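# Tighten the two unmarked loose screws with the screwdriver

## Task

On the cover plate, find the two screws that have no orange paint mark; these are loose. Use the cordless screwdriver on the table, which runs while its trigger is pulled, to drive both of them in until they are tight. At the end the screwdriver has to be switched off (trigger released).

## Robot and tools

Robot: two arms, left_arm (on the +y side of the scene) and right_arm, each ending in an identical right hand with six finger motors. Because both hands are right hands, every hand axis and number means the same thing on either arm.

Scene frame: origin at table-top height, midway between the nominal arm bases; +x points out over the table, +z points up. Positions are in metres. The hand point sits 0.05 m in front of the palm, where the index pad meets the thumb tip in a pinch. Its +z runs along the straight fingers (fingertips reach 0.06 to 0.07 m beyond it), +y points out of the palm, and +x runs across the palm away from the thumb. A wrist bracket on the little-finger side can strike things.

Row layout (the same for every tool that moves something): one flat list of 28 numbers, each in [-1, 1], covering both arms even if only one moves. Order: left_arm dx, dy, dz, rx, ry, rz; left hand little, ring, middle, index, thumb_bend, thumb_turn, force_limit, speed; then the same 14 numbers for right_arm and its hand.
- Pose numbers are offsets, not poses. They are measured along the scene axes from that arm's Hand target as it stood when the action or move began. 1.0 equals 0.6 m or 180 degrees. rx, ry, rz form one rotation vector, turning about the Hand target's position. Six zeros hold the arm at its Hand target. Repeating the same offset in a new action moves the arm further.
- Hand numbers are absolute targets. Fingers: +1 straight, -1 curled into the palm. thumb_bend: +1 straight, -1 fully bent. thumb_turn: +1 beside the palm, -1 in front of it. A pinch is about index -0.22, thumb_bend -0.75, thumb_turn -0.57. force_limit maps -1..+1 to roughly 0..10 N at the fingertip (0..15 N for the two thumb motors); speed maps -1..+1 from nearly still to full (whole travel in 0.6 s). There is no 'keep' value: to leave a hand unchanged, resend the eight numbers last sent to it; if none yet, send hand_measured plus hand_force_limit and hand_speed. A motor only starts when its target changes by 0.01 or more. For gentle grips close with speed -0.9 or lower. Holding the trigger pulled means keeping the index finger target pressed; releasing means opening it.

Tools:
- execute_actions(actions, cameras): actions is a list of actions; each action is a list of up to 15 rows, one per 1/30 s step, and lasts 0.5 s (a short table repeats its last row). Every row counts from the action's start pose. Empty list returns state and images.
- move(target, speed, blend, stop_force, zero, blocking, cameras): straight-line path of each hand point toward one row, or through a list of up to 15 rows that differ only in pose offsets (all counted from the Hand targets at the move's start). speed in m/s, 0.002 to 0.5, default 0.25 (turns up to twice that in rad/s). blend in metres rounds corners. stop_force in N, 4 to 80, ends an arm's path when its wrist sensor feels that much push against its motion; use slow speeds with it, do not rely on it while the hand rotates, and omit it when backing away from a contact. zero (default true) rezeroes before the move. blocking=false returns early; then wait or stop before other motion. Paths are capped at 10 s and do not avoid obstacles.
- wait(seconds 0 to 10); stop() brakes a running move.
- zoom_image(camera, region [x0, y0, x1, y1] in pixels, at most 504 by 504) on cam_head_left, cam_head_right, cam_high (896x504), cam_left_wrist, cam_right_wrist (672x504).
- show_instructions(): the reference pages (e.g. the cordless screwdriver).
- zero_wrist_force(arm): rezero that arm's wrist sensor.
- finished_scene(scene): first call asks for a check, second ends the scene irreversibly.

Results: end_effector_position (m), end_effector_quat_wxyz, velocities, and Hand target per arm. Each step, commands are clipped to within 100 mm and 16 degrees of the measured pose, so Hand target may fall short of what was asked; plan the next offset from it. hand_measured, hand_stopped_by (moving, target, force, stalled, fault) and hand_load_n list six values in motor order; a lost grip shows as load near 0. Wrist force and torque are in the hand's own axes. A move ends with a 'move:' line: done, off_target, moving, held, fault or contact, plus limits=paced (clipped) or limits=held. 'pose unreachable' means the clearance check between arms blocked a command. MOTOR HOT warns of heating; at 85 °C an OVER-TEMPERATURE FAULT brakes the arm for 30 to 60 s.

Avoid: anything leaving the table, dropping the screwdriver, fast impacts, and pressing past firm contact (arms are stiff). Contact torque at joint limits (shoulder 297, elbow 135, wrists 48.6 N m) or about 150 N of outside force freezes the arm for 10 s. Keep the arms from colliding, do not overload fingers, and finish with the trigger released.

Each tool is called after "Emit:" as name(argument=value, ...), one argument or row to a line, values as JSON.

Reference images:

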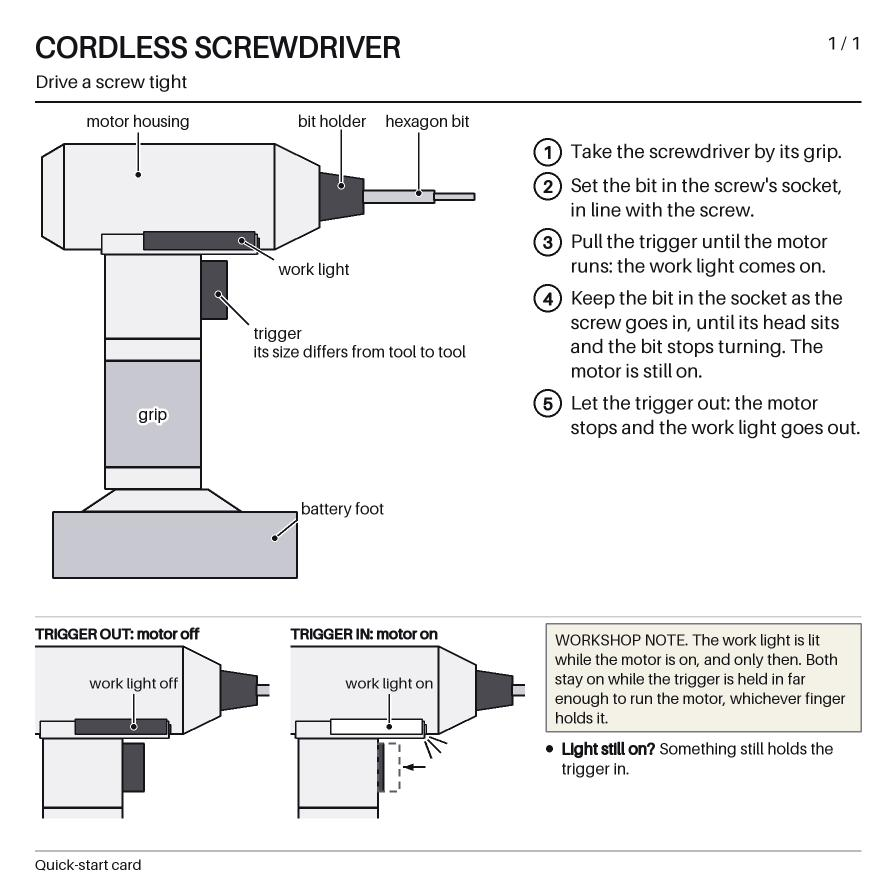

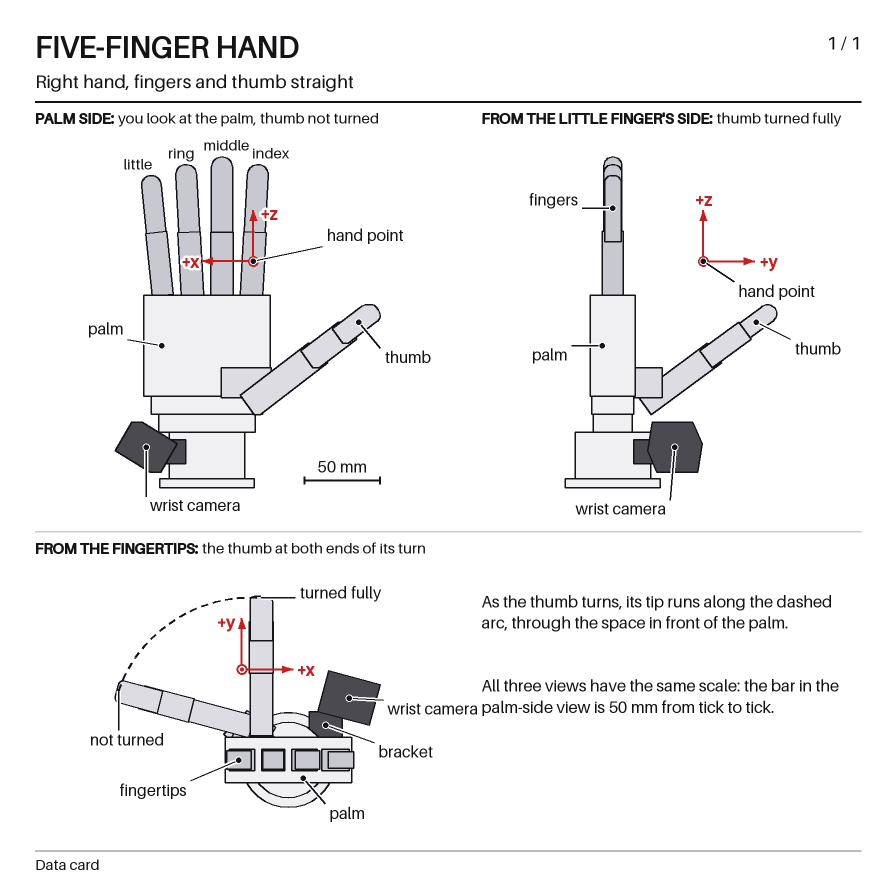

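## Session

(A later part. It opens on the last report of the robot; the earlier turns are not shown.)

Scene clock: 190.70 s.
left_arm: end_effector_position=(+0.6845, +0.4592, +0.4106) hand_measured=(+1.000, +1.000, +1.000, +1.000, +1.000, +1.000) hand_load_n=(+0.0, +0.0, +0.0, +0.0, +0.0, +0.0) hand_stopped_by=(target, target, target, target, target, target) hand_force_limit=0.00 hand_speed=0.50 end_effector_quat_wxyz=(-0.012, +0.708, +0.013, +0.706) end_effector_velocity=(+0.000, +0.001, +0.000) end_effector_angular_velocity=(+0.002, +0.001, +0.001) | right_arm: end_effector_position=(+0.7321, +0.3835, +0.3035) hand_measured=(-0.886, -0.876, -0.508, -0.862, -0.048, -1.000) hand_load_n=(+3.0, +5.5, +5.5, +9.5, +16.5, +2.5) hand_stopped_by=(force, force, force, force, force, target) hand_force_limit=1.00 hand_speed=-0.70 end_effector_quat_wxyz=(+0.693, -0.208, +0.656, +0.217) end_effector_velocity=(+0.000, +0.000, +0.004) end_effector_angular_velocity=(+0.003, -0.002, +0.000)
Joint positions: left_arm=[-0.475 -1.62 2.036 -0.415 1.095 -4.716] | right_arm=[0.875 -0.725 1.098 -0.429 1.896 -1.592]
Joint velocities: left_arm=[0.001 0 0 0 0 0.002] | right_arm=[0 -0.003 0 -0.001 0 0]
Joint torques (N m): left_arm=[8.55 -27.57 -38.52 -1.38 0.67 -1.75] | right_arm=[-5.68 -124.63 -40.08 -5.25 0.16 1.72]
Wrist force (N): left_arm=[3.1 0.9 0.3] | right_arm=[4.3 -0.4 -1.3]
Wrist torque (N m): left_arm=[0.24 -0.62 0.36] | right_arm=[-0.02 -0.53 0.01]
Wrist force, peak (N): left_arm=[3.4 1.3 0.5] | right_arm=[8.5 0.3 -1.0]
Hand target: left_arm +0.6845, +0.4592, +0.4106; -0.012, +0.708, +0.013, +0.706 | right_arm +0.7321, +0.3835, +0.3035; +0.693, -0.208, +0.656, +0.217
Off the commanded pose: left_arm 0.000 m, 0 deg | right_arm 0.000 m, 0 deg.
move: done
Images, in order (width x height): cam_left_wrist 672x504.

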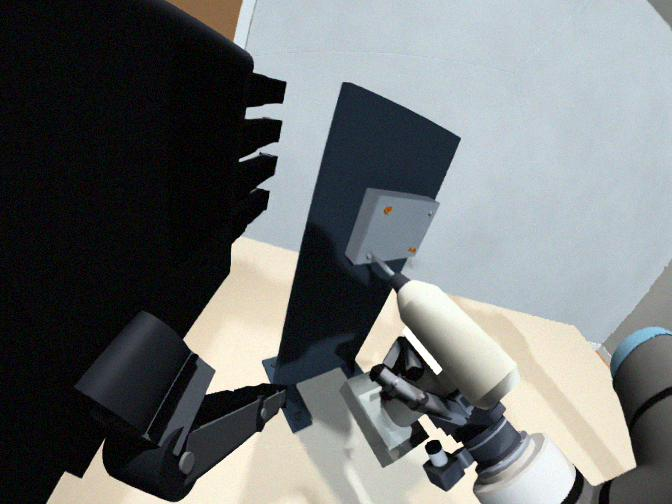

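Emit:
move(
  target=[
    [0,0,0,0,0,0,1,1,1,1,1,1,0,0.5,-0.0097,-0.0065,0,0,0,0,-1,-1,-1,-0.98,-1,-1,1,-0.7],
    [0,0,0,0,0,0,1,1,1,1,1,1,0,0.5,-0.0094,-0.0069,-0.0065,0,0,0,-1,-1,-1,-0.98,-1,-1,1,-0.7],
  ],
  speed=0.015,
  cameras=[],
)

Emit:
move(
  target=[0,0,0,0,0,0,1,1,1,1,1,1,0,0.5,0.0083,0.0056,0,0,0,0,-1,-1,-1,-0.98,-1,-1,1,-0.7],
  speed=0.003,
  stop_force=6,
  cameras=["cam_left_wrist"],
)

Emit:
zoom_image(
  camera="cam_left_wrist",
  region=[360, 246, 390, 271],
)

Emit:
wait(
  seconds=0.5,
  cameras=[],
)

Scene clock: 192.20 s.
left_arm: end_effector_position=(+0.6845, +0.4592, +0.4106) hand_measured=(+1.000, +1.000, +1.000, +1.000, +1.000, +1.000) hand_load_n=(+0.0, +0.0, +0.0, +0.0, -0.5, +0.0) hand_stopped_by=(target, target, target, target, target, target) hand_force_limit=0.00 hand_speed=0.50 end_effector_quat_wxyz=(-0.012, +0.708, +0.013, +0.706) end_effector_velocity=(+0.000, -0.001, +0.000) end_effector_angular_velocity=(+0.000, +0.000, -0.002) | right_arm: end_effector_position=(+0.7263, +0.3794, +0.2995) hand_measured=(-0.886, -0.876, -0.508, -0.862, -0.048, -1.000) hand_load_n=(+2.5, +5.0, +5.5, +9.5, +16.5, +3.0) hand_stopped_by=(force, force, force, force, force, target) hand_force_limit=1.00 hand_speed=-0.70 end_effector_quat_wxyz=(+0.693, -0.208, +0.656, +0.217) end_effector_velocity=(+0.000, +0.000, -0.002) end_effector_angular_velocity=(-0.002, +0.001, +0.000)
Joint positions: left_arm=[-0.475 -1.62 2.036 -0.415 1.095 -4.716] | right_arm=[0.878 -0.733 1.12 -0.444 1.898 -1.592]
Joint velocities: left_arm=[-0.002 0 0 0 0 0] | right_arm=[0 0.001 0 0.001 0 0]
Joint torques (N m): left_arm=[3.39 -27.21 -37.64 -1.58 0.76 -1.6] | right_arm=[-14.29 -121.53 -47 -4.01 -1.42 -1.63]
Wrist force (N): left_arm=[3.1 1.2 0.6] | right_arm=[8.0 0.4 -0.9]
Wrist torque (N m): left_arm=[0.27 -0.62 0.37] | right_arm=[-0.08 -0.21 0.13]
Wrist force, peak (N): left_arm=[3.2 1.7 0.5] | right_arm=[8.6 0.3 -1.0]
Hand target: left_arm +0.6845, +0.4592, +0.4106; -0.012, +0.708, +0.013, +0.706 | right_arm +0.7264, +0.3794, +0.2996; +0.693, -0.208, +0.656, +0.217
Off the commanded pose: left_arm 0.000 m, 0 deg | right_arm 0.000 m, 0 deg.
move: done
No camera images: "cameras" was empty.

Scene clock: 194.40 s.
left_arm: end_effector_position=(+0.6845, +0.4592, +0.4106) hand_measured=(+1.000, +1.000, +1.000, +1.000, +1.000, +1.000) hand_load_n=(+0.0, +0.0, +0.0, +0.0, +0.0, +0.0) hand_stopped_by=(target, target, target, target, target, target) hand_force_limit=0.00 hand_speed=0.50 end_effector_quat_wxyz=(-0.012, +0.708, +0.013, +0.706) end_effector_velocity=(+0.000, -0.001, +0.000) end_effector_angular_velocity=(+0.001, +0.000, -0.002) | right_arm: end_effector_position=(+0.7292, +0.3813, +0.2996) hand_measured=(-0.886, -0.876, -0.508, -0.862, -0.048, -1.000) hand_load_n=(+2.0, +5.0, +5.5, +9.5, +16.0, +3.0) hand_stopped_by=(force, force, force, force, force, target) hand_force_limit=1.00 hand_speed=-0.70 end_effector_quat_wxyz=(+0.693, -0.208, +0.656, +0.217) end_effector_velocity=(+0.000, +0.000, +0.000) end_effector_angular_velocity=(+0.000, +0.000, +0.000)
Joint positions: left_arm=[-0.475 -1.62 2.036 -0.415 1.095 -4.716] | right_arm=[0.876 -0.728 1.111 -0.439 1.897 -1.592]
Joint velocities: left_arm=[-0.001 0 0 0 0.001 0.001] | right_arm=[0 0 0 0 0 0]
Joint torques (N m): left_arm=[8.45 -28.92 -39.17 -1.66 0.56 -1.93] | right_arm=[0.09 -130.85 -43.44 -6.78 1.16 0.57]
Wrist force (N): left_arm=[2.9 1.5 0.8] | right_arm=[9.1 -0.5 -3.7]
Wrist torque (N m): left_arm=[0.29 -0.60 0.37] | right_arm=[0.09 -0.17 0.18]
Wrist force, peak (N): left_arm=[3.1 1.7 0.4] | right_arm=[9.7 -0.4 -12.4]
Hand target: left_arm +0.6845, +0.4592, +0.4106; -0.012, +0.708, +0.013, +0.706 | right_arm +0.7292, +0.3813, +0.2996; +0.693, -0.208, +0.656, +0.217
Off the commanded pose: left_arm 0.000 m, 0 deg | right_arm 0.003 m, 0 deg.
move: contact (right_arm)
Images, in order (width x height): cam_left_wrist 672x504.

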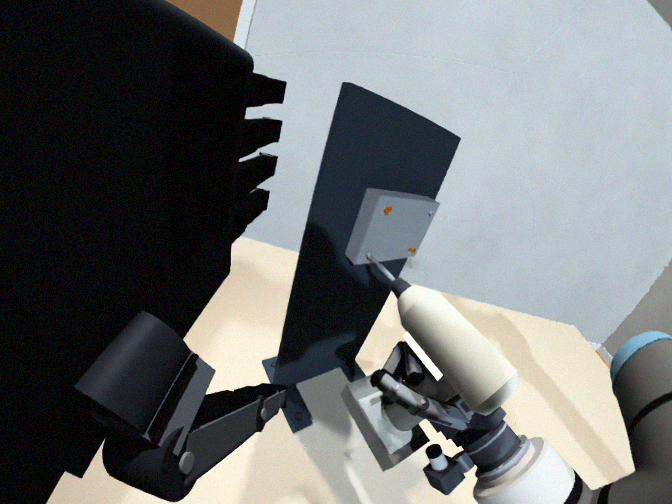

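Scaled by 16.800 from the camera's 672x504 image, which has a finer 960x720 frame.

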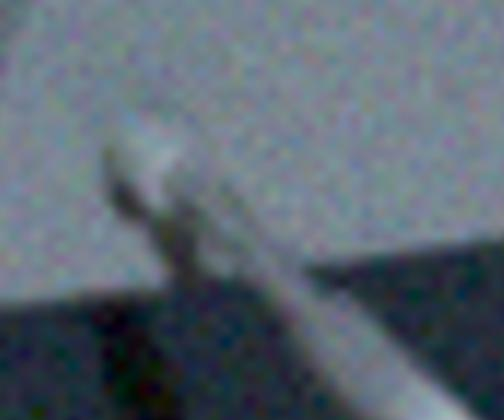

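Scene clock: 194.90 s.
left_arm: end_effector_position=(+0.6845, +0.4592, +0.4106) hand_measured=(+1.000, +1.000, +1.000, +1.000, +1.000, +1.000) hand_load_n=(+0.0, +0.0, +0.0, +0.0, +0.0, +0.0) hand_stopped_by=(target, target, target, target, target, target) hand_force_limit=0.00 hand_speed=0.50 end_effector_quat_wxyz=(-0.012, +0.708, +0.013, +0.706) end_effector_velocity=(+0.000, +0.001, +0.000) end_effector_angular_velocity=(-0.001, +0.000, +0.001) | right_arm: end_effector_position=(+0.7292, +0.3813, +0.2996) hand_measured=(-0.886, -0.876, -0.508, -0.862, -0.048, -1.000) hand_load_n=(+2.0, +4.5, +5.5, +9.5, +16.5, +3.0) hand_stopped_by=(force, force, force, force, force, target) hand_force_limit=1.00 hand_speed=-0.70 end_effector_quat_wxyz=(+0.693, -0.208, +0.656, +0.217) end_effector_velocity=(+0.000, +0.000, -0.003) end_effector_angular_velocity=(-0.003, +0.002, +0.001)
Joint positions: left_arm=[-0.475 -1.62 2.036 -0.415 1.095 -4.716] | right_arm=[0.876 -0.728 1.111 -0.439 1.897 -1.592]
Joint velocities: left_arm=[0.001 0 0 0 0 -0.001] | right_arm=[0 0.003 0 0.001 0 0]
Joint torques (N m): left_arm=[6.72 -26.34 -38.93 -2.07 0.48 -1.84] | right_arm=[6.3 -129.77 -44.27 -6.54 1.27 0.17]
Wrist force (N): left_arm=[2.4 1.4 0.6] | right_arm=[9.0 -0.7 -3.3]
Wrist torque (N m): left_arm=[0.29 -0.53 0.33] | right_arm=[0.04 -0.17 0.17]
Wrist force, peak (N): left_arm=[3.0 1.5 0.5] | right_arm=[9.2 -0.9 -4.0]
Hand target: left_arm +0.6845, +0.4592, +0.4106; -0.012, +0.708, +0.013, +0.706 | right_arm +0.7292, +0.3813, +0.2996; +0.693, -0.208, +0.656, +0.217
Off the commanded pose: left_arm 0.000 m, 0 deg | right_arm 0.003 m, 0 deg.
wait: 0.50 s; at rest by 0.17 s
No camera images: "cameras" was empty.

Emit:
move(
  target=[0,0,0,0,0,0,1,1,1,1,1,1,0,0.5,0.0055,0.0037,0,0,0,0,-1,-1,-1,-0.98,-1,-1,1,-0.7],
  speed=0.003,
  stop_force=8,
  cameras=["cam_left_wrist"],
)

Emit:
zoom_image(
  camera="cam_left_wrist",
  region=[360, 246, 390, 271],
)

Scene clock: 197.50 s.
left_arm: end_effector_position=(+0.6845, +0.4592, +0.4106) hand_measured=(+1.000, +1.000, +1.000, +1.000, +1.000, +1.000) hand_load_n=(+0.0, +0.0, +0.0, +0.0, +0.0, +0.0) hand_stopped_by=(target, target, target, target, target, target) hand_force_limit=0.00 hand_speed=0.50 end_effector_quat_wxyz=(-0.012, +0.708, +0.013, +0.706) end_effector_velocity=(+0.000, +0.001, +0.000) end_effector_angular_velocity=(-0.001, +0.000, +0.002) | right_arm: end_effector_position=(+0.7323, +0.3834, +0.2995) hand_measured=(-0.886, -0.876, -0.508, -0.862, -0.048, -1.000) hand_load_n=(+1.5, +4.0, +5.0, +8.5, +17.0, +3.0) hand_stopped_by=(force, force, force, force, force, target) hand_force_limit=1.00 hand_speed=-0.70 end_effector_quat_wxyz=(+0.693, -0.208, +0.656, +0.217) end_effector_velocity=(+0.000, +0.000, +0.001) end_effector_angular_velocity=(+0.000, +0.000, +0.000)
Joint positions: left_arm=[-0.475 -1.62 2.036 -0.415 1.095 -4.716] | right_arm=[0.875 -0.722 1.1 -0.434 1.896 -1.592]
Joint velocities: left_arm=[0.001 0 0 0 0 -0.002] | right_arm=[0 -0.001 0 0 0 0]
Joint torques (N m): left_arm=[6.43 -24.22 -39.47 -2.06 0.96 -2.32] | right_arm=[-1.87 -135.82 -54.42 -9.39 1.4 1.31]
Wrist force (N): left_arm=[3.0 1.3 0.7] | right_arm=[12.6 -0.6 -19.5]
Wrist torque (N m): left_arm=[0.28 -0.61 0.36] | right_arm=[0.59 -0.25 -0.58]
Wrist force, peak (N): left_arm=[3.2 1.7 0.8] | right_arm=[12.8 -0.6 -21.8]
Hand target: left_arm +0.6845, +0.4592, +0.4106; -0.012, +0.708, +0.013, +0.706 | right_arm +0.7323, +0.3834, +0.2996; +0.693, -0.208, +0.656, +0.217
Off the commanded pose: left_arm 0.000 m, 0 deg | right_arm 0.000 m, 0 deg.
move: contact (right_arm)
Images, in order (width x height): cam_left_wrist 672x504.

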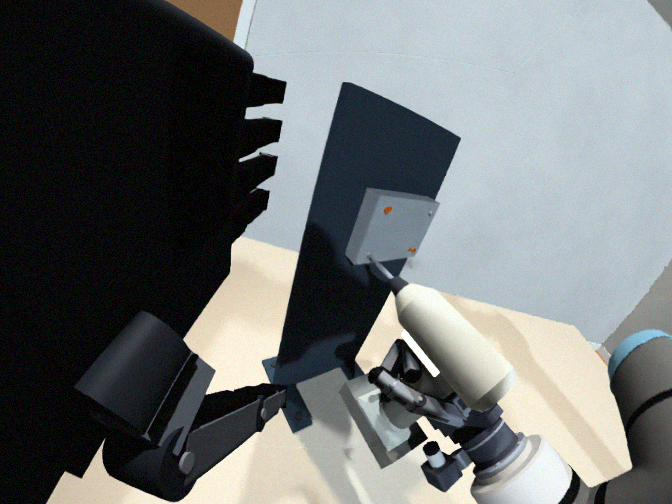

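Scaled by 16.800 from the camera's 672x504 image, which has a finer 960x720 frame.

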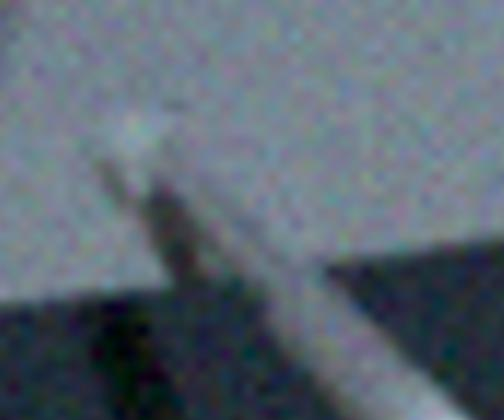

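Emit:
wait(
  seconds=0.7,
  cameras=["cam_left_wrist"],
)

Emit:
zoom_image(
  camera="cam_left_wrist",
  region=[360, 246, 390, 271],
)

Scene clock: 198.33 s.
left_arm: end_effector_position=(+0.6845, +0.4592, +0.4106) hand_measured=(+1.000, +1.000, +1.000, +1.000, +1.000, +1.000) hand_load_n=(+0.0, +0.0, +0.0, +0.0, +0.0, +0.0) hand_stopped_by=(target, target, target, target, target, target) hand_force_limit=0.00 hand_speed=0.50 end_effector_quat_wxyz=(-0.012, +0.708, +0.013, +0.706) end_effector_velocity=(+0.000, +0.000, +0.000) end_effector_angular_velocity=(-0.001, -0.001, +0.000) | right_arm: end_effector_position=(+0.7323, +0.3834, +0.2996) hand_measured=(-0.886, -0.876, -0.508, -0.862, -0.048, -1.000) hand_load_n=(+1.5, +4.0, +5.0, +9.0, +17.0, +2.5) hand_stopped_by=(force, force, force, force, force, target) hand_force_limit=1.00 hand_speed=-0.70 end_effector_quat_wxyz=(+0.693, -0.208, +0.656, +0.217) end_effector_velocity=(+0.000, +0.000, +0.002) end_effector_angular_velocity=(+0.001, -0.001, +0.000)
Joint positions: left_arm=[-0.475 -1.62 2.036 -0.415 1.095 -4.716] | right_arm=[0.875 -0.722 1.1 -0.434 1.896 -1.592]
Joint velocities: left_arm=[0.001 0 0 0 0.001 0] | right_arm=[0 -0.001 0 0 0 0]
Joint torques (N m): left_arm=[6.91 -26.88 -38.71 -1.71 0.34 -1.82] | right_arm=[6.43 -135.74 -59.78 -9.4 1.3 1.19]
Wrist force (N): left_arm=[2.9 1.2 0.4] | right_arm=[12.7 -0.6 -19.2]
Wrist torque (N m): left_arm=[0.28 -0.59 0.36] | right_arm=[0.57 -0.25 -0.57]
Wrist force, peak (N): left_arm=[3.3 1.2 0.7] | right_arm=[12.8 -0.5 -19.5]
Hand target: left_arm +0.6845, +0.4592, +0.4106; -0.012, +0.708, +0.013, +0.706 | right_arm +0.7323, +0.3834, +0.2996; +0.693, -0.208, +0.656, +0.217
Off the commanded pose: left_arm 0.000 m, 0 deg | right_arm 0.000 m, 0 deg.
wait: 0.70 s; at rest by 0.03 s
Images, in order (width x height): cam_left_wrist 672x504.

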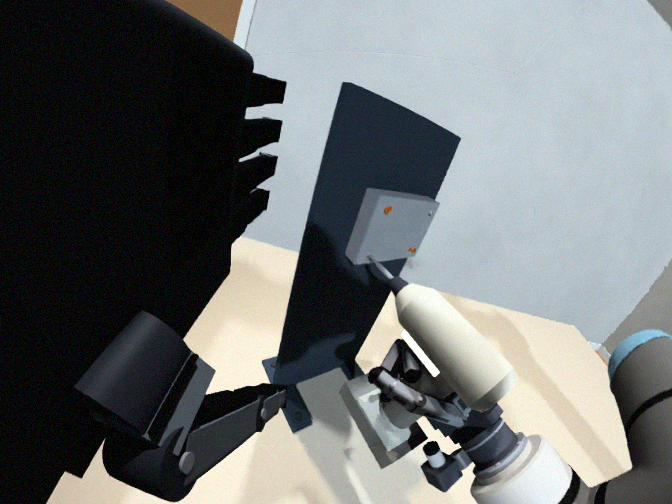

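Scaled by 16.800 from the camera's 672x504 image, which has a finer 960x720 frame.

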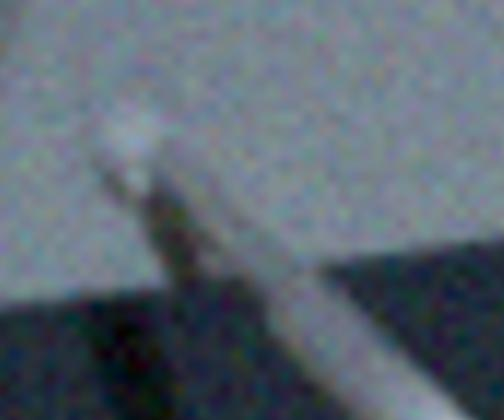

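Emit:
move(
  target=[0,0,0,0,0,0,1,1,1,1,1,1,0,0.5,0.002,0.00135,0,0,0,0,-1,-1,-1,-0.98,-1,-1,1,-0.7],
  speed=0.002,
  stop_force=8,
  cameras=["cam_left_wrist"],
)

Emit:
zoom_image(
  camera="cam_left_wrist",
  region=[360, 246, 390, 271],
)

Emit:
zoom_image(
  camera="cam_left_wrist",
  region=[350, 240, 410, 290],
)

Scene clock: 199.40 s.
left_arm: end_effector_position=(+0.6845, +0.4592, +0.4106) hand_measured=(+1.000, +1.000, +1.000, +1.000, +1.000, +1.000) hand_load_n=(+0.0, +0.0, +0.0, +0.0, +0.0, +0.0) hand_stopped_by=(target, target, target, target, target, target) hand_force_limit=0.00 hand_speed=0.50 end_effector_quat_wxyz=(-0.012, +0.708, +0.013, +0.706) end_effector_velocity=(+0.000, +0.000, +0.001) end_effector_angular_velocity=(-0.001, -0.001, -0.001) | right_arm: end_effector_position=(+0.7324, +0.3835, +0.2997) hand_measured=(-0.886, -0.876, -0.508, -0.862, -0.048, -1.000) hand_load_n=(+1.5, +3.5, +5.0, +8.5, +17.0, +3.0) hand_stopped_by=(force, force, force, force, force, target) hand_force_limit=1.00 hand_speed=-0.70 end_effector_quat_wxyz=(+0.693, -0.208, +0.656, +0.217) end_effector_velocity=(+0.000, +0.000, -0.001) end_effector_angular_velocity=(-0.002, +0.001, +0.000)
Joint positions: left_arm=[-0.475 -1.62 2.036 -0.415 1.095 -4.716] | right_arm=[0.875 -0.722 1.1 -0.434 1.896 -1.592]
Joint velocities: left_arm=[0.001 -0.001 0 0 0.001 0] | right_arm=[0 0 0 0.001 0 0]
Joint torques (N m): left_arm=[4.98 -28.1 -40.32 -2.19 -0.28 -1.64] | right_arm=[0.47 -139.38 -53.99 -11.08 0.38 1.14]
Wrist force (N): left_arm=[2.8 1.2 0.4] | right_arm=[15.4 -0.5 -25.5]
Wrist torque (N m): left_arm=[0.27 -0.58 0.35] | right_arm=[0.82 -0.28 -0.47]
Wrist force, peak (N): left_arm=[3.2 1.4 0.6] | right_arm=[16.1 -0.7 -29.2]
Hand target: left_arm +0.6845, +0.4592, +0.4106; -0.012, +0.708, +0.013, +0.706 | right_arm +0.7324, +0.3835, +0.2997; +0.693, -0.208, +0.656, +0.217
Off the commanded pose: left_arm 0.000 m, 0 deg | right_arm 0.001 m, 0 deg.
move: contact (right_arm)
Images, in order (width x height): cam_left_wrist 672x504.

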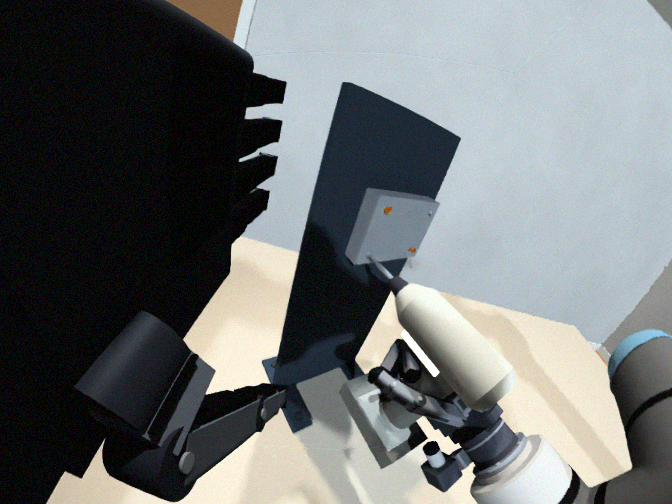

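Scaled by 16.800 from the camera's 672x504 image, which has a finer 960x720 frame.

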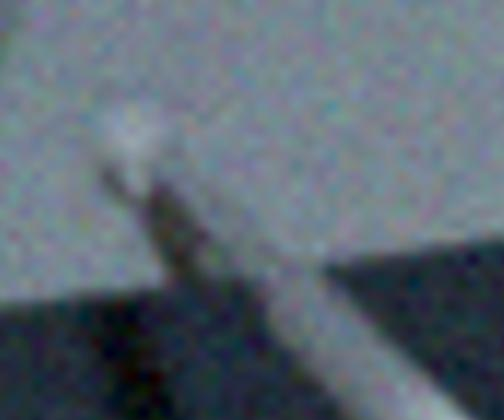

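Scaled by 8.400 from the camera's 672x504 image, which has a finer 960x720 frame.

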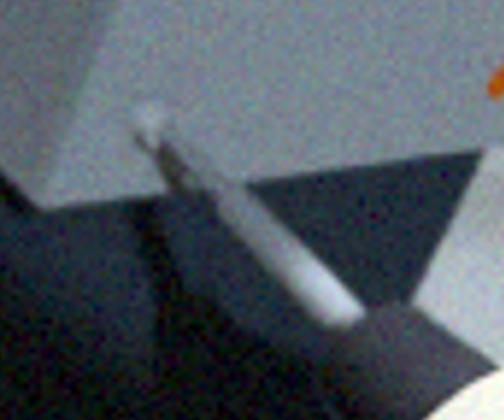

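Emit:
move(
  target=[
    [0,0,0,0,0,0,1,1,1,1,1,1,0,0.5,-0.0083,-0.0056,0,0,0,0,-1,-1,-1,-0.98,-1,-1,1,-0.7],
    [0,0,0,0,0,0,1,1,1,1,1,1,0,0.5,-0.0553,-0.0373,0,0,0,0,-1,-1,-1,-0.98,-1,-1,1,-0.7],
  ],
  speed=[0.01,0.05],
  cameras=["cam_left_wrist","cam_high"],
)

Emit:
zoom_image(
  camera="cam_left_wrist",
  region=[350, 180, 440, 280],
)

Emit:
zoom_image(
  camera="cam_left_wrist",
  region=[360, 246, 390, 271],
)

Emit:
zoom_image(
  camera="cam_left_wrist",
  region=[420, 200, 450, 225],
)

Emit:
zoom_image(
  camera="cam_left_wrist",
  region=[397, 236, 427, 261],
)

Scene clock: 201.20 s.
left_arm: end_effector_position=(+0.6845, +0.4592, +0.4106) hand_measured=(+1.000, +1.000, +1.000, +1.000, +1.000, +1.000) hand_load_n=(+0.0, +0.0, +0.0, +0.0, +0.0, +0.0) hand_stopped_by=(target, target, target, target, target, target) hand_force_limit=0.00 hand_speed=0.50 end_effector_quat_wxyz=(-0.012, +0.708, +0.013, +0.706) end_effector_velocity=(+0.000, -0.001, +0.000) end_effector_angular_velocity=(-0.002, +0.000, -0.001) | right_arm: end_effector_position=(+0.6990, +0.3611, +0.2997) hand_measured=(-0.816, -0.756, -0.508, -0.560, -0.046, -1.000) hand_load_n=(+3.0, +0.0, +2.5, +0.5, +15.5, +1.0) hand_stopped_by=(force, force, force, force, force, target) hand_force_limit=1.00 hand_speed=-0.70 end_effector_quat_wxyz=(+0.693, -0.208, +0.656, +0.217) end_effector_velocity=(+0.001, +0.001, +0.001) end_effector_angular_velocity=(+0.001, -0.001, +0.001)
Joint positions: left_arm=[-0.475 -1.62 2.036 -0.415 1.095 -4.716] | right_arm=[0.889 -0.78 1.207 -0.484 1.91 -1.593]
Joint velocities: left_arm=[-0.001 0 0 0 0 -0.002] | right_arm=[-0.001 0.001 -0.004 0.002 -0.001 0]
Joint torques (N m): left_arm=[6.79 -31.8 -42.07 -2.58 0.69 -1.69] | right_arm=[-14.59 -105.14 -49.88 -1.81 -0.41 -2.04]
Wrist force (N): left_arm=[2.9 1.2 0.4] | right_arm=[4.9 -0.9 -1.1]
Wrist torque (N m): left_arm=[0.26 -0.59 0.36] | right_arm=[-0.26 0.29 -0.11]
Wrist force, peak (N): left_arm=[3.4 1.2 0.5] | right_arm=[-43.1 -3.9 138.2]
Hand target: left_arm +0.6845, +0.4592, +0.4106; -0.012, +0.708, +0.013, +0.706 | right_arm +0.6992, +0.3610, +0.2996; +0.693, -0.208, +0.656, +0.217
Off the commanded pose: left_arm 0.000 m, 0 deg | right_arm 0.000 m, 0 deg.
move: done
Images, in order (width x height): cam_high 896x504, cam_left_wrist 672x504.

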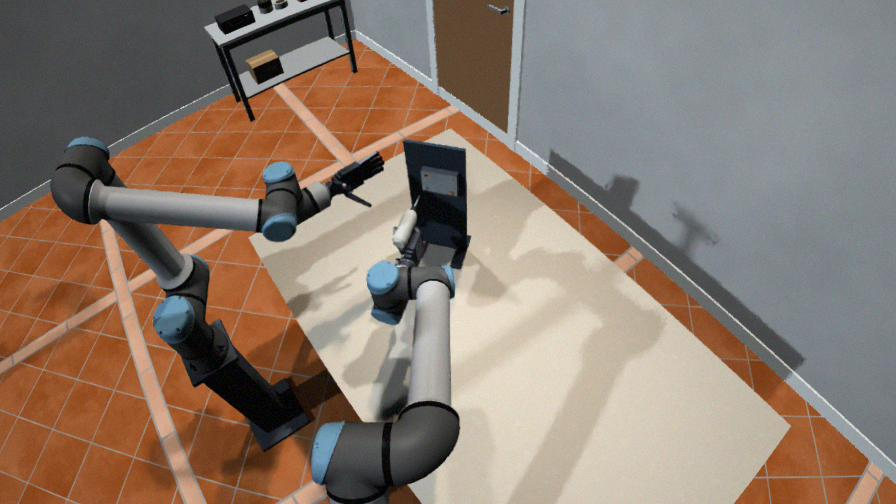

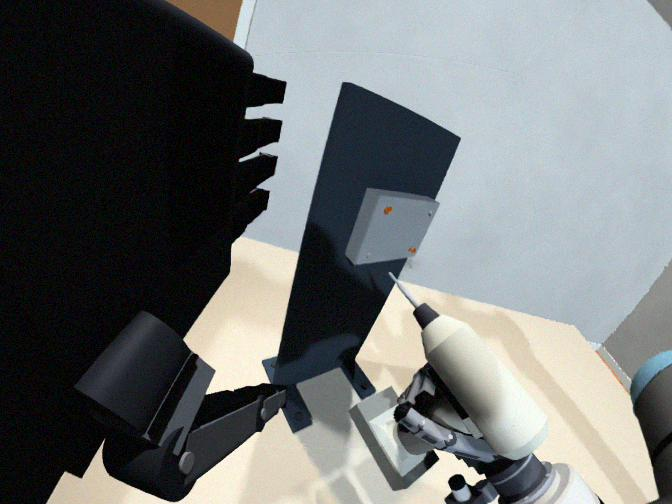

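Scaled by 5.040 from the camera's 672x504 image, which has a finer 960x720 frame.

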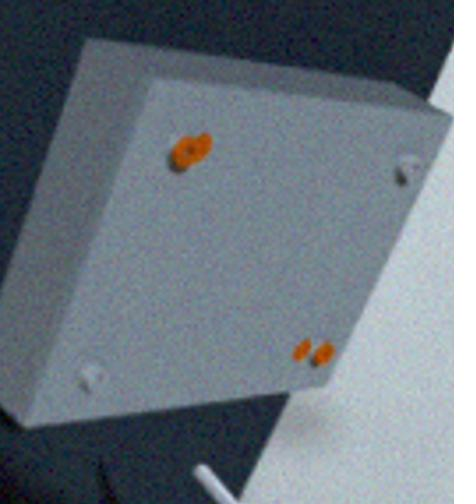

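Scaled by 16.800 from the camera's 672x504 image, which has a finer 960x720 frame.

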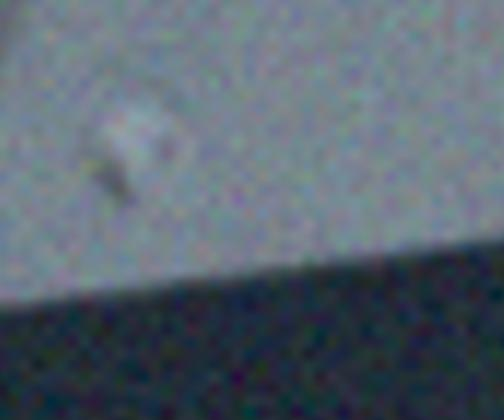

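Scaled by 16.800 from the camera's 672x504 image, which has a finer 960x720 frame.

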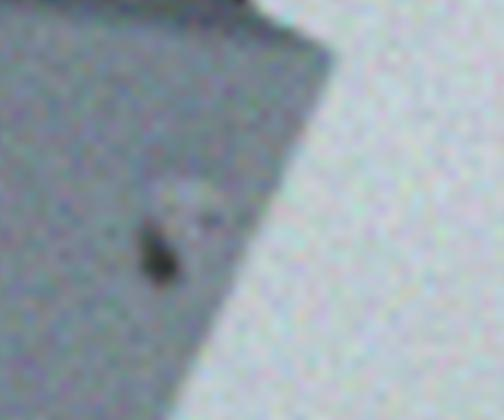

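Scaled by 16.800 from the camera's 672x504 image, which has a finer 960x720 frame.

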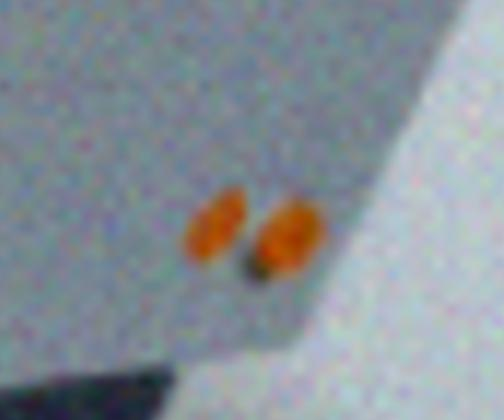

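Emit:
zoom_image(
  camera="cam_left_wrist",
  region=[374, 197, 404, 222],
)

Emit:
zoom_image(
  camera="cam_left_wrist",
  region=[422, 205, 442, 222],
)

Emit:
zoom_image(
  camera="cam_left_wrist",
  region=[357, 246, 377, 263],
)

Emit:
zoom_image(
  camera="cam_left_wrist",
  region=[380, 260, 580, 460],
)

Emit:
zoom_image(
  camera="cam_high",
  region=[405, 160, 465, 215],
)

Scaled by 16.800 from the camera's 672x504 image, which has a finer 960x720 frame.

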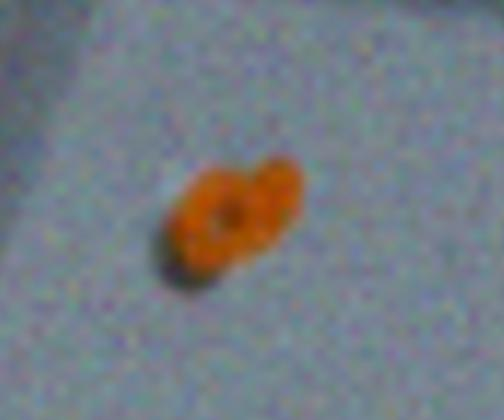

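Scaled by 25.200 from the camera's 672x504 image, which has a finer 960x720 frame.

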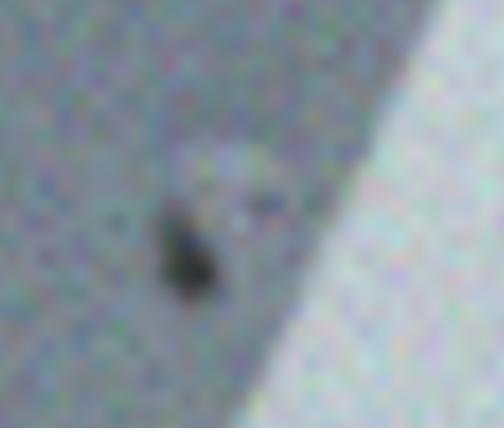

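Scaled by 25.200 from the camera's 672x504 image, which has a finer 960x720 frame.

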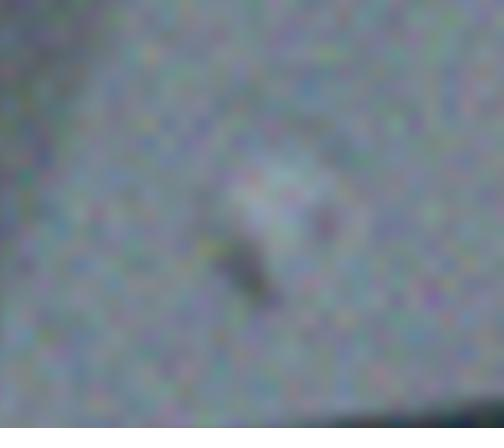

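Scaled by 2.520 from the camera's 672x504 image, which has a finer 960x720 frame.

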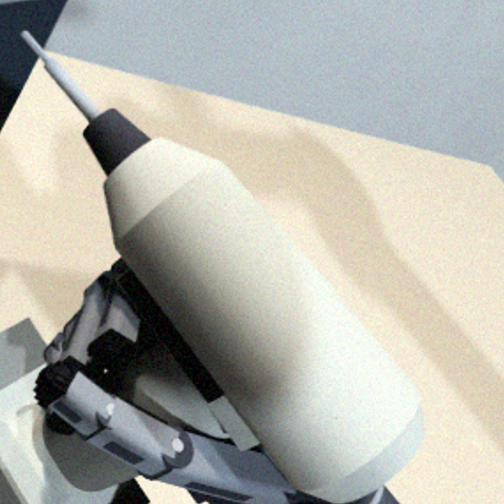

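Scaled by 8.400.

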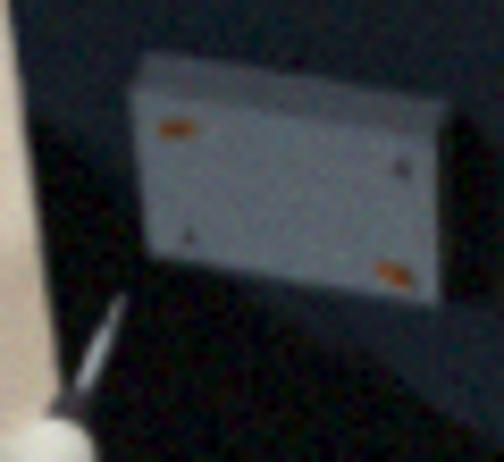

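Emit:
move(
  target=[0,0,0,0,0,0,1,1,1,1,1,1,0,0.5,0,0,0,0,0,0,-0.98,-0.98,-0.98,-0.45,-1,-1,1,-0.7],
)

Emit:
zoom_image(
  camera="cam_left_wrist",
  region=[380, 260, 580, 460],
)

Scene clock: 203.80 s.
left_arm: end_effector_position=(+0.6845, +0.4592, +0.4106) hand_measured=(+1.000, +1.000, +1.000, +1.000, +1.000, +1.000) hand_load_n=(+0.0, +0.0, +0.0, -0.5, +0.0, +0.0) hand_stopped_by=(target, target, target, target, target, target) hand_force_limit=0.00 hand_speed=0.50 end_effector_quat_wxyz=(-0.012, +0.708, +0.013, +0.706) end_effector_velocity=(+0.000, +0.000, +0.000) end_effector_angular_velocity=(+0.000, +0.000, +0.000) | right_arm: end_effector_position=(+0.6992, +0.3610, +0.2996) hand_measured=(-0.844, -0.848, -0.520, -0.450, -0.046, -1.000) hand_load_n=(+9.0, +11.0, +9.0, -1.0, +15.5, +2.0) hand_stopped_by=(force, force, force, target, force, target) hand_force_limit=1.00 hand_speed=-0.70 end_effector_quat_wxyz=(+0.693, -0.208, +0.656, +0.217) end_effector_velocity=(+0.000, +0.000, +0.000) end_effector_angular_velocity=(+0.000, +0.000, +0.000)
Joint positions: left_arm=[-0.475 -1.62 2.036 -0.415 1.095 -4.716] | right_arm=[0.889 -0.78 1.207 -0.484 1.91 -1.593]
Joint velocities: left_arm=[0 0.001 0 0 0 0] | right_arm=[0 0 0 0 0 0]
Joint torques (N m): left_arm=[7.18 -27.28 -42.01 -2.36 0.35 -1.72] | right_arm=[-14.6 -106.62 -41.22 -3.21 -1.17 -1.68]
Wrist force (N): left_arm=[2.9 1.3 0.4] | right_arm=[4.6 -1.3 -1.6]
Wrist torque (N m): left_arm=[0.29 -0.59 0.37] | right_arm=[-0.28 0.34 -0.13]
Wrist force, peak (N): left_arm=[3.1 1.7 0.5] | right_arm=[5.4 -1.1 -1.6]
Hand target: left_arm +0.6845, +0.4592, +0.4106; -0.012, +0.708, +0.013, +0.706 | right_arm +0.6992, +0.3610, +0.2996; +0.693, -0.208, +0.656, +0.217
Off the commanded pose: left_arm 0.000 m, 0 deg | right_arm 0.000 m, 0 deg.
move: done

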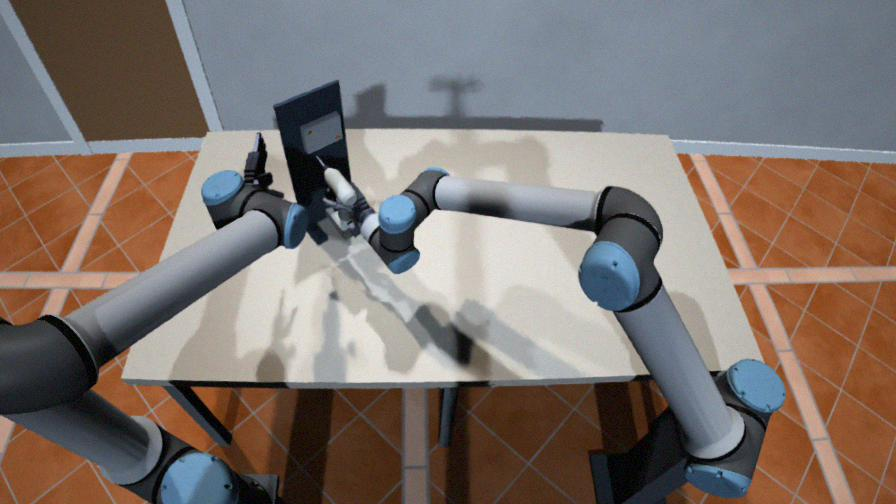

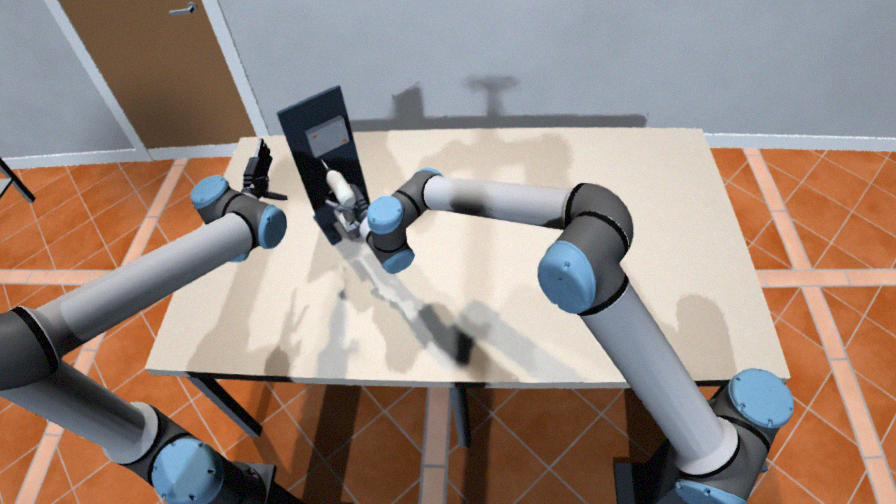

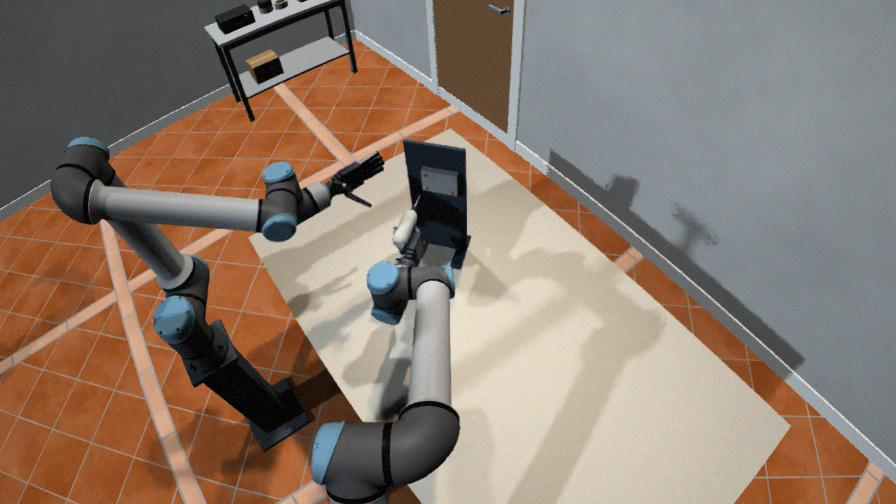

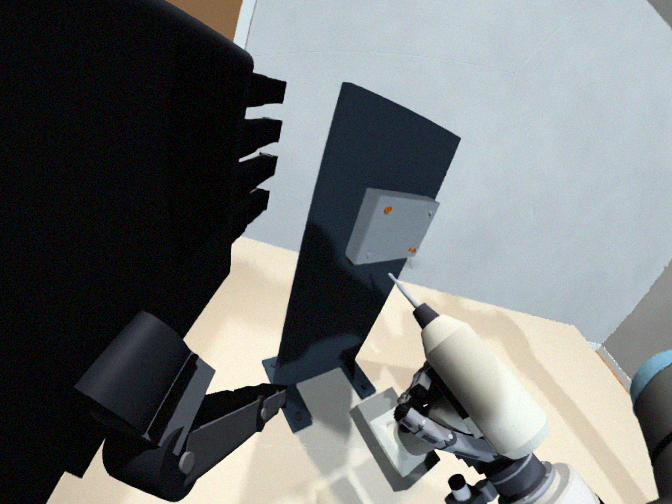

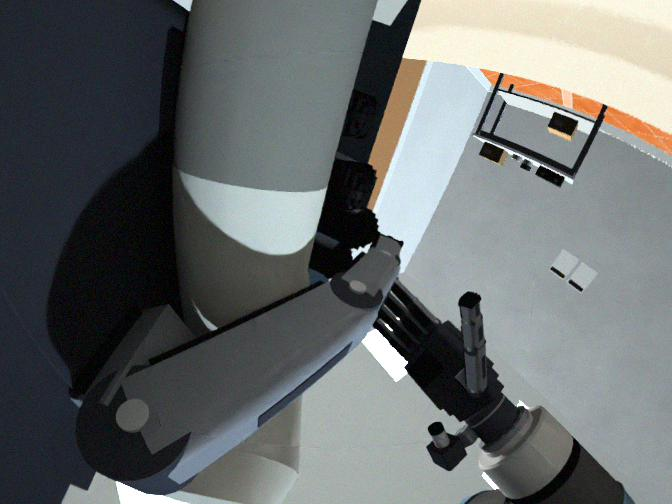

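Scaled by 2.520 from the camera's 672x504 image, which has a finer 960x720 frame.

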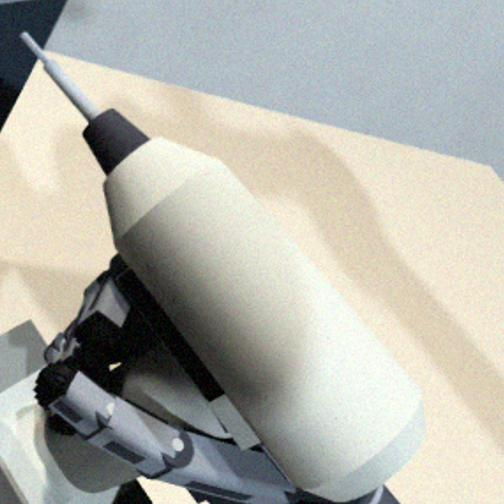

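Emit:
move(
  target=[0,0,0,0,0,0,1,1,1,1,1,1,0,0.5,0.0792,-0.1175,0.0967,0,0,0,-0.98,-0.98,-0.98,-0.98,-1,-1,1,-0.7],
  speed=0.08,
  cameras=["cam_left_wrist","cam_right_wrist","cam_high"],
)

Emit:
zoom_image(
  camera="cam_left_wrist",
  region=[400, 190, 500, 290],
)

Scene clock: 205.87 s.
left_arm: end_effector_position=(+0.6845, +0.4592, +0.4106) hand_measured=(+1.000, +1.000, +1.000, +1.000, +1.000, +1.000) hand_load_n=(+0.0, +0.0, +0.0, +0.0, +0.0, +0.0) hand_stopped_by=(target, target, target, target, target, target) hand_force_limit=0.00 hand_speed=0.50 end_effector_quat_wxyz=(-0.012, +0.708, +0.013, +0.706) end_effector_velocity=(+0.000, -0.001, +0.000) end_effector_angular_velocity=(+0.000, -0.001, -0.001) | right_arm: end_effector_position=(+0.7469, +0.2903, +0.3575) hand_measured=(-0.844, -0.848, -0.520, -0.862, -0.046, -1.000) hand_load_n=(+8.0, +10.0, +8.5, +9.5, +16.0, +1.5) hand_stopped_by=(force, force, force, force, force, target) hand_force_limit=1.00 hand_speed=-0.70 end_effector_quat_wxyz=(+0.692, -0.208, +0.656, +0.217) end_effector_velocity=(-0.001, +0.003, -0.003) end_effector_angular_velocity=(+0.000, +0.000, -0.001)
Joint positions: left_arm=[-0.475 -1.62 2.036 -0.415 1.095 -4.716] | right_arm=[0.803 -0.885 1.284 -0.454 1.824 -1.588]
Joint velocities: left_arm=[-0.001 0 0 -0.001 0.001 0] | right_arm=[0.004 0.005 -0.003 -0.002 0.005 0]
Joint torques (N m): left_arm=[6.79 -32.99 -41.91 -3.2 0.6 -2.16] | right_arm=[13.9 -102.9 -52.66 -6.93 1.93 1.36]
Wrist force (N): left_arm=[2.6 1.0 0.5] | right_arm=[4.9 -1.0 -1.1]
Wrist torque (N m): left_arm=[0.24 -0.55 0.34] | right_arm=[-0.27 0.27 -0.11]
Wrist force, peak (N): left_arm=[3.4 1.5 0.3] | right_arm=[6.2 0.3 -1.5]
Hand target: left_arm +0.6845, +0.4592, +0.4106; -0.012, +0.708, +0.013, +0.706 | right_arm +0.7467, +0.2905, +0.3576; +0.693, -0.208, +0.656, +0.217
Off the commanded pose: left_arm 0.000 m, 0 deg | right_arm 0.000 m, 0 deg.
move: done
Images, in order (width x height): cam_high 896x504, cam_left_wrist 672x504, cam_right_wrist 672x504.

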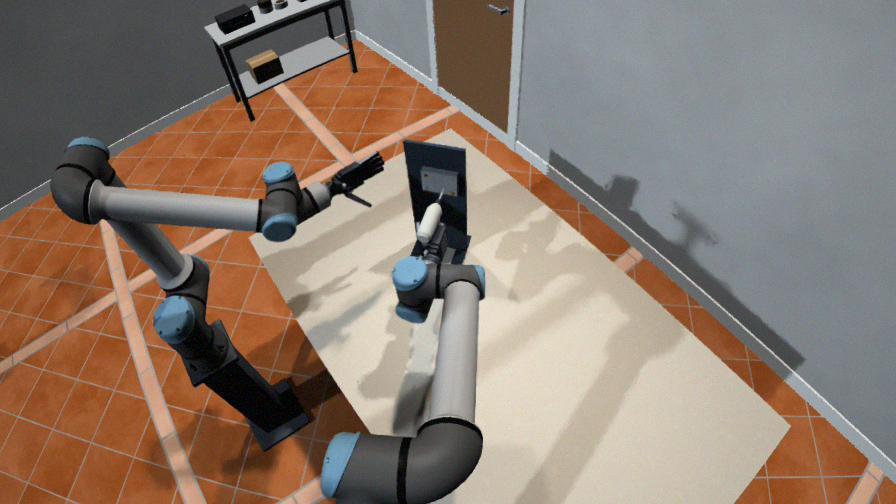

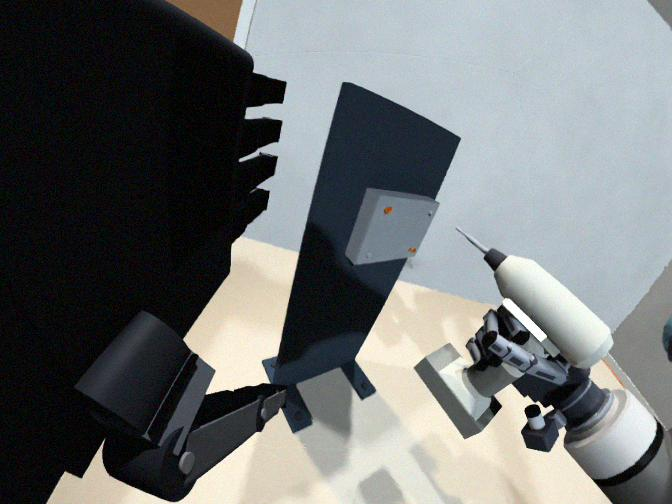

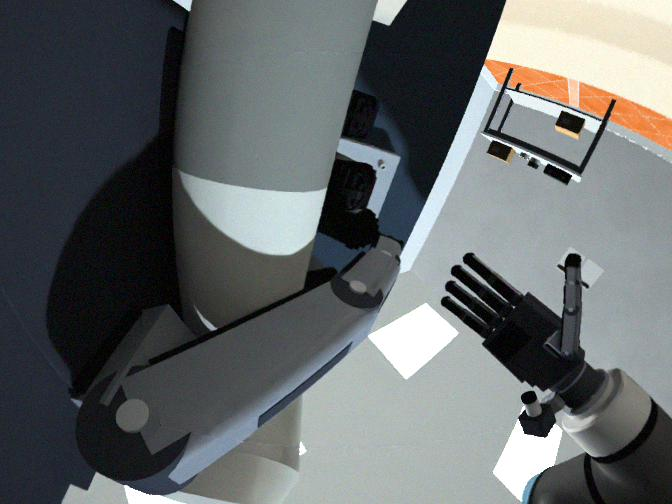

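Scaled by 5.040 from the camera's 672x504 image, which has a finer 960x720 frame.

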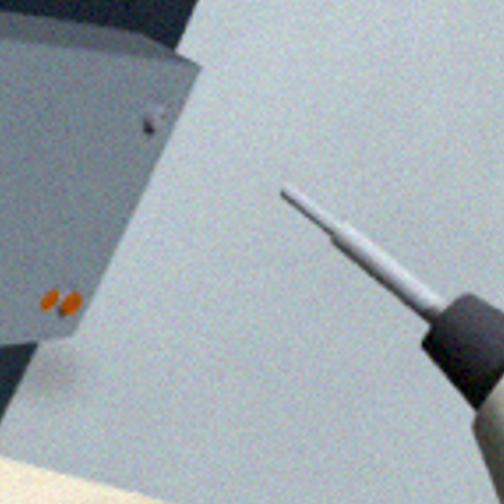

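Emit:
zoom_image(
  camera="cam_right_wrist",
  region=[350, 130, 410, 190],
)

Emit:
zoom_image(
  camera="cam_left_wrist",
  region=[422, 200, 472, 240],
)

Scaled by 8.400 from the camera's 672x504 image, which has a finer 960x720 frame.

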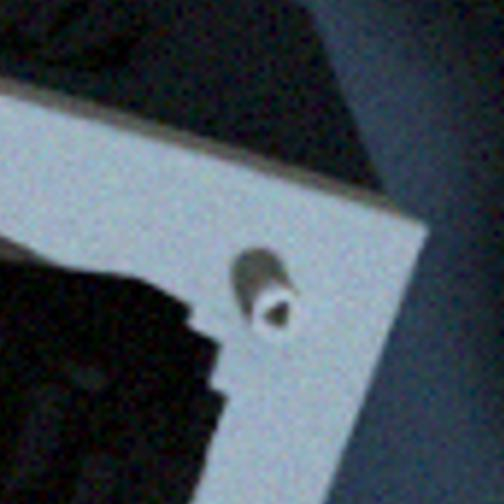

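Scaled by 10.080 from the camera's 672x504 image, which has a finer 960x720 frame.

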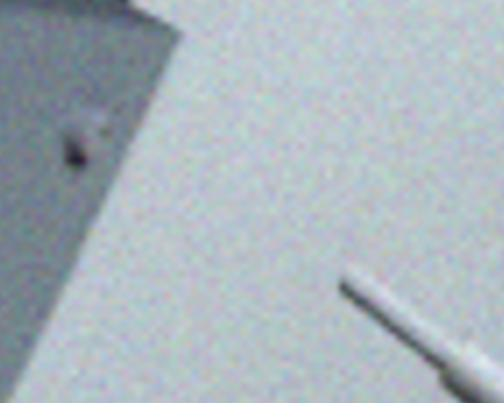

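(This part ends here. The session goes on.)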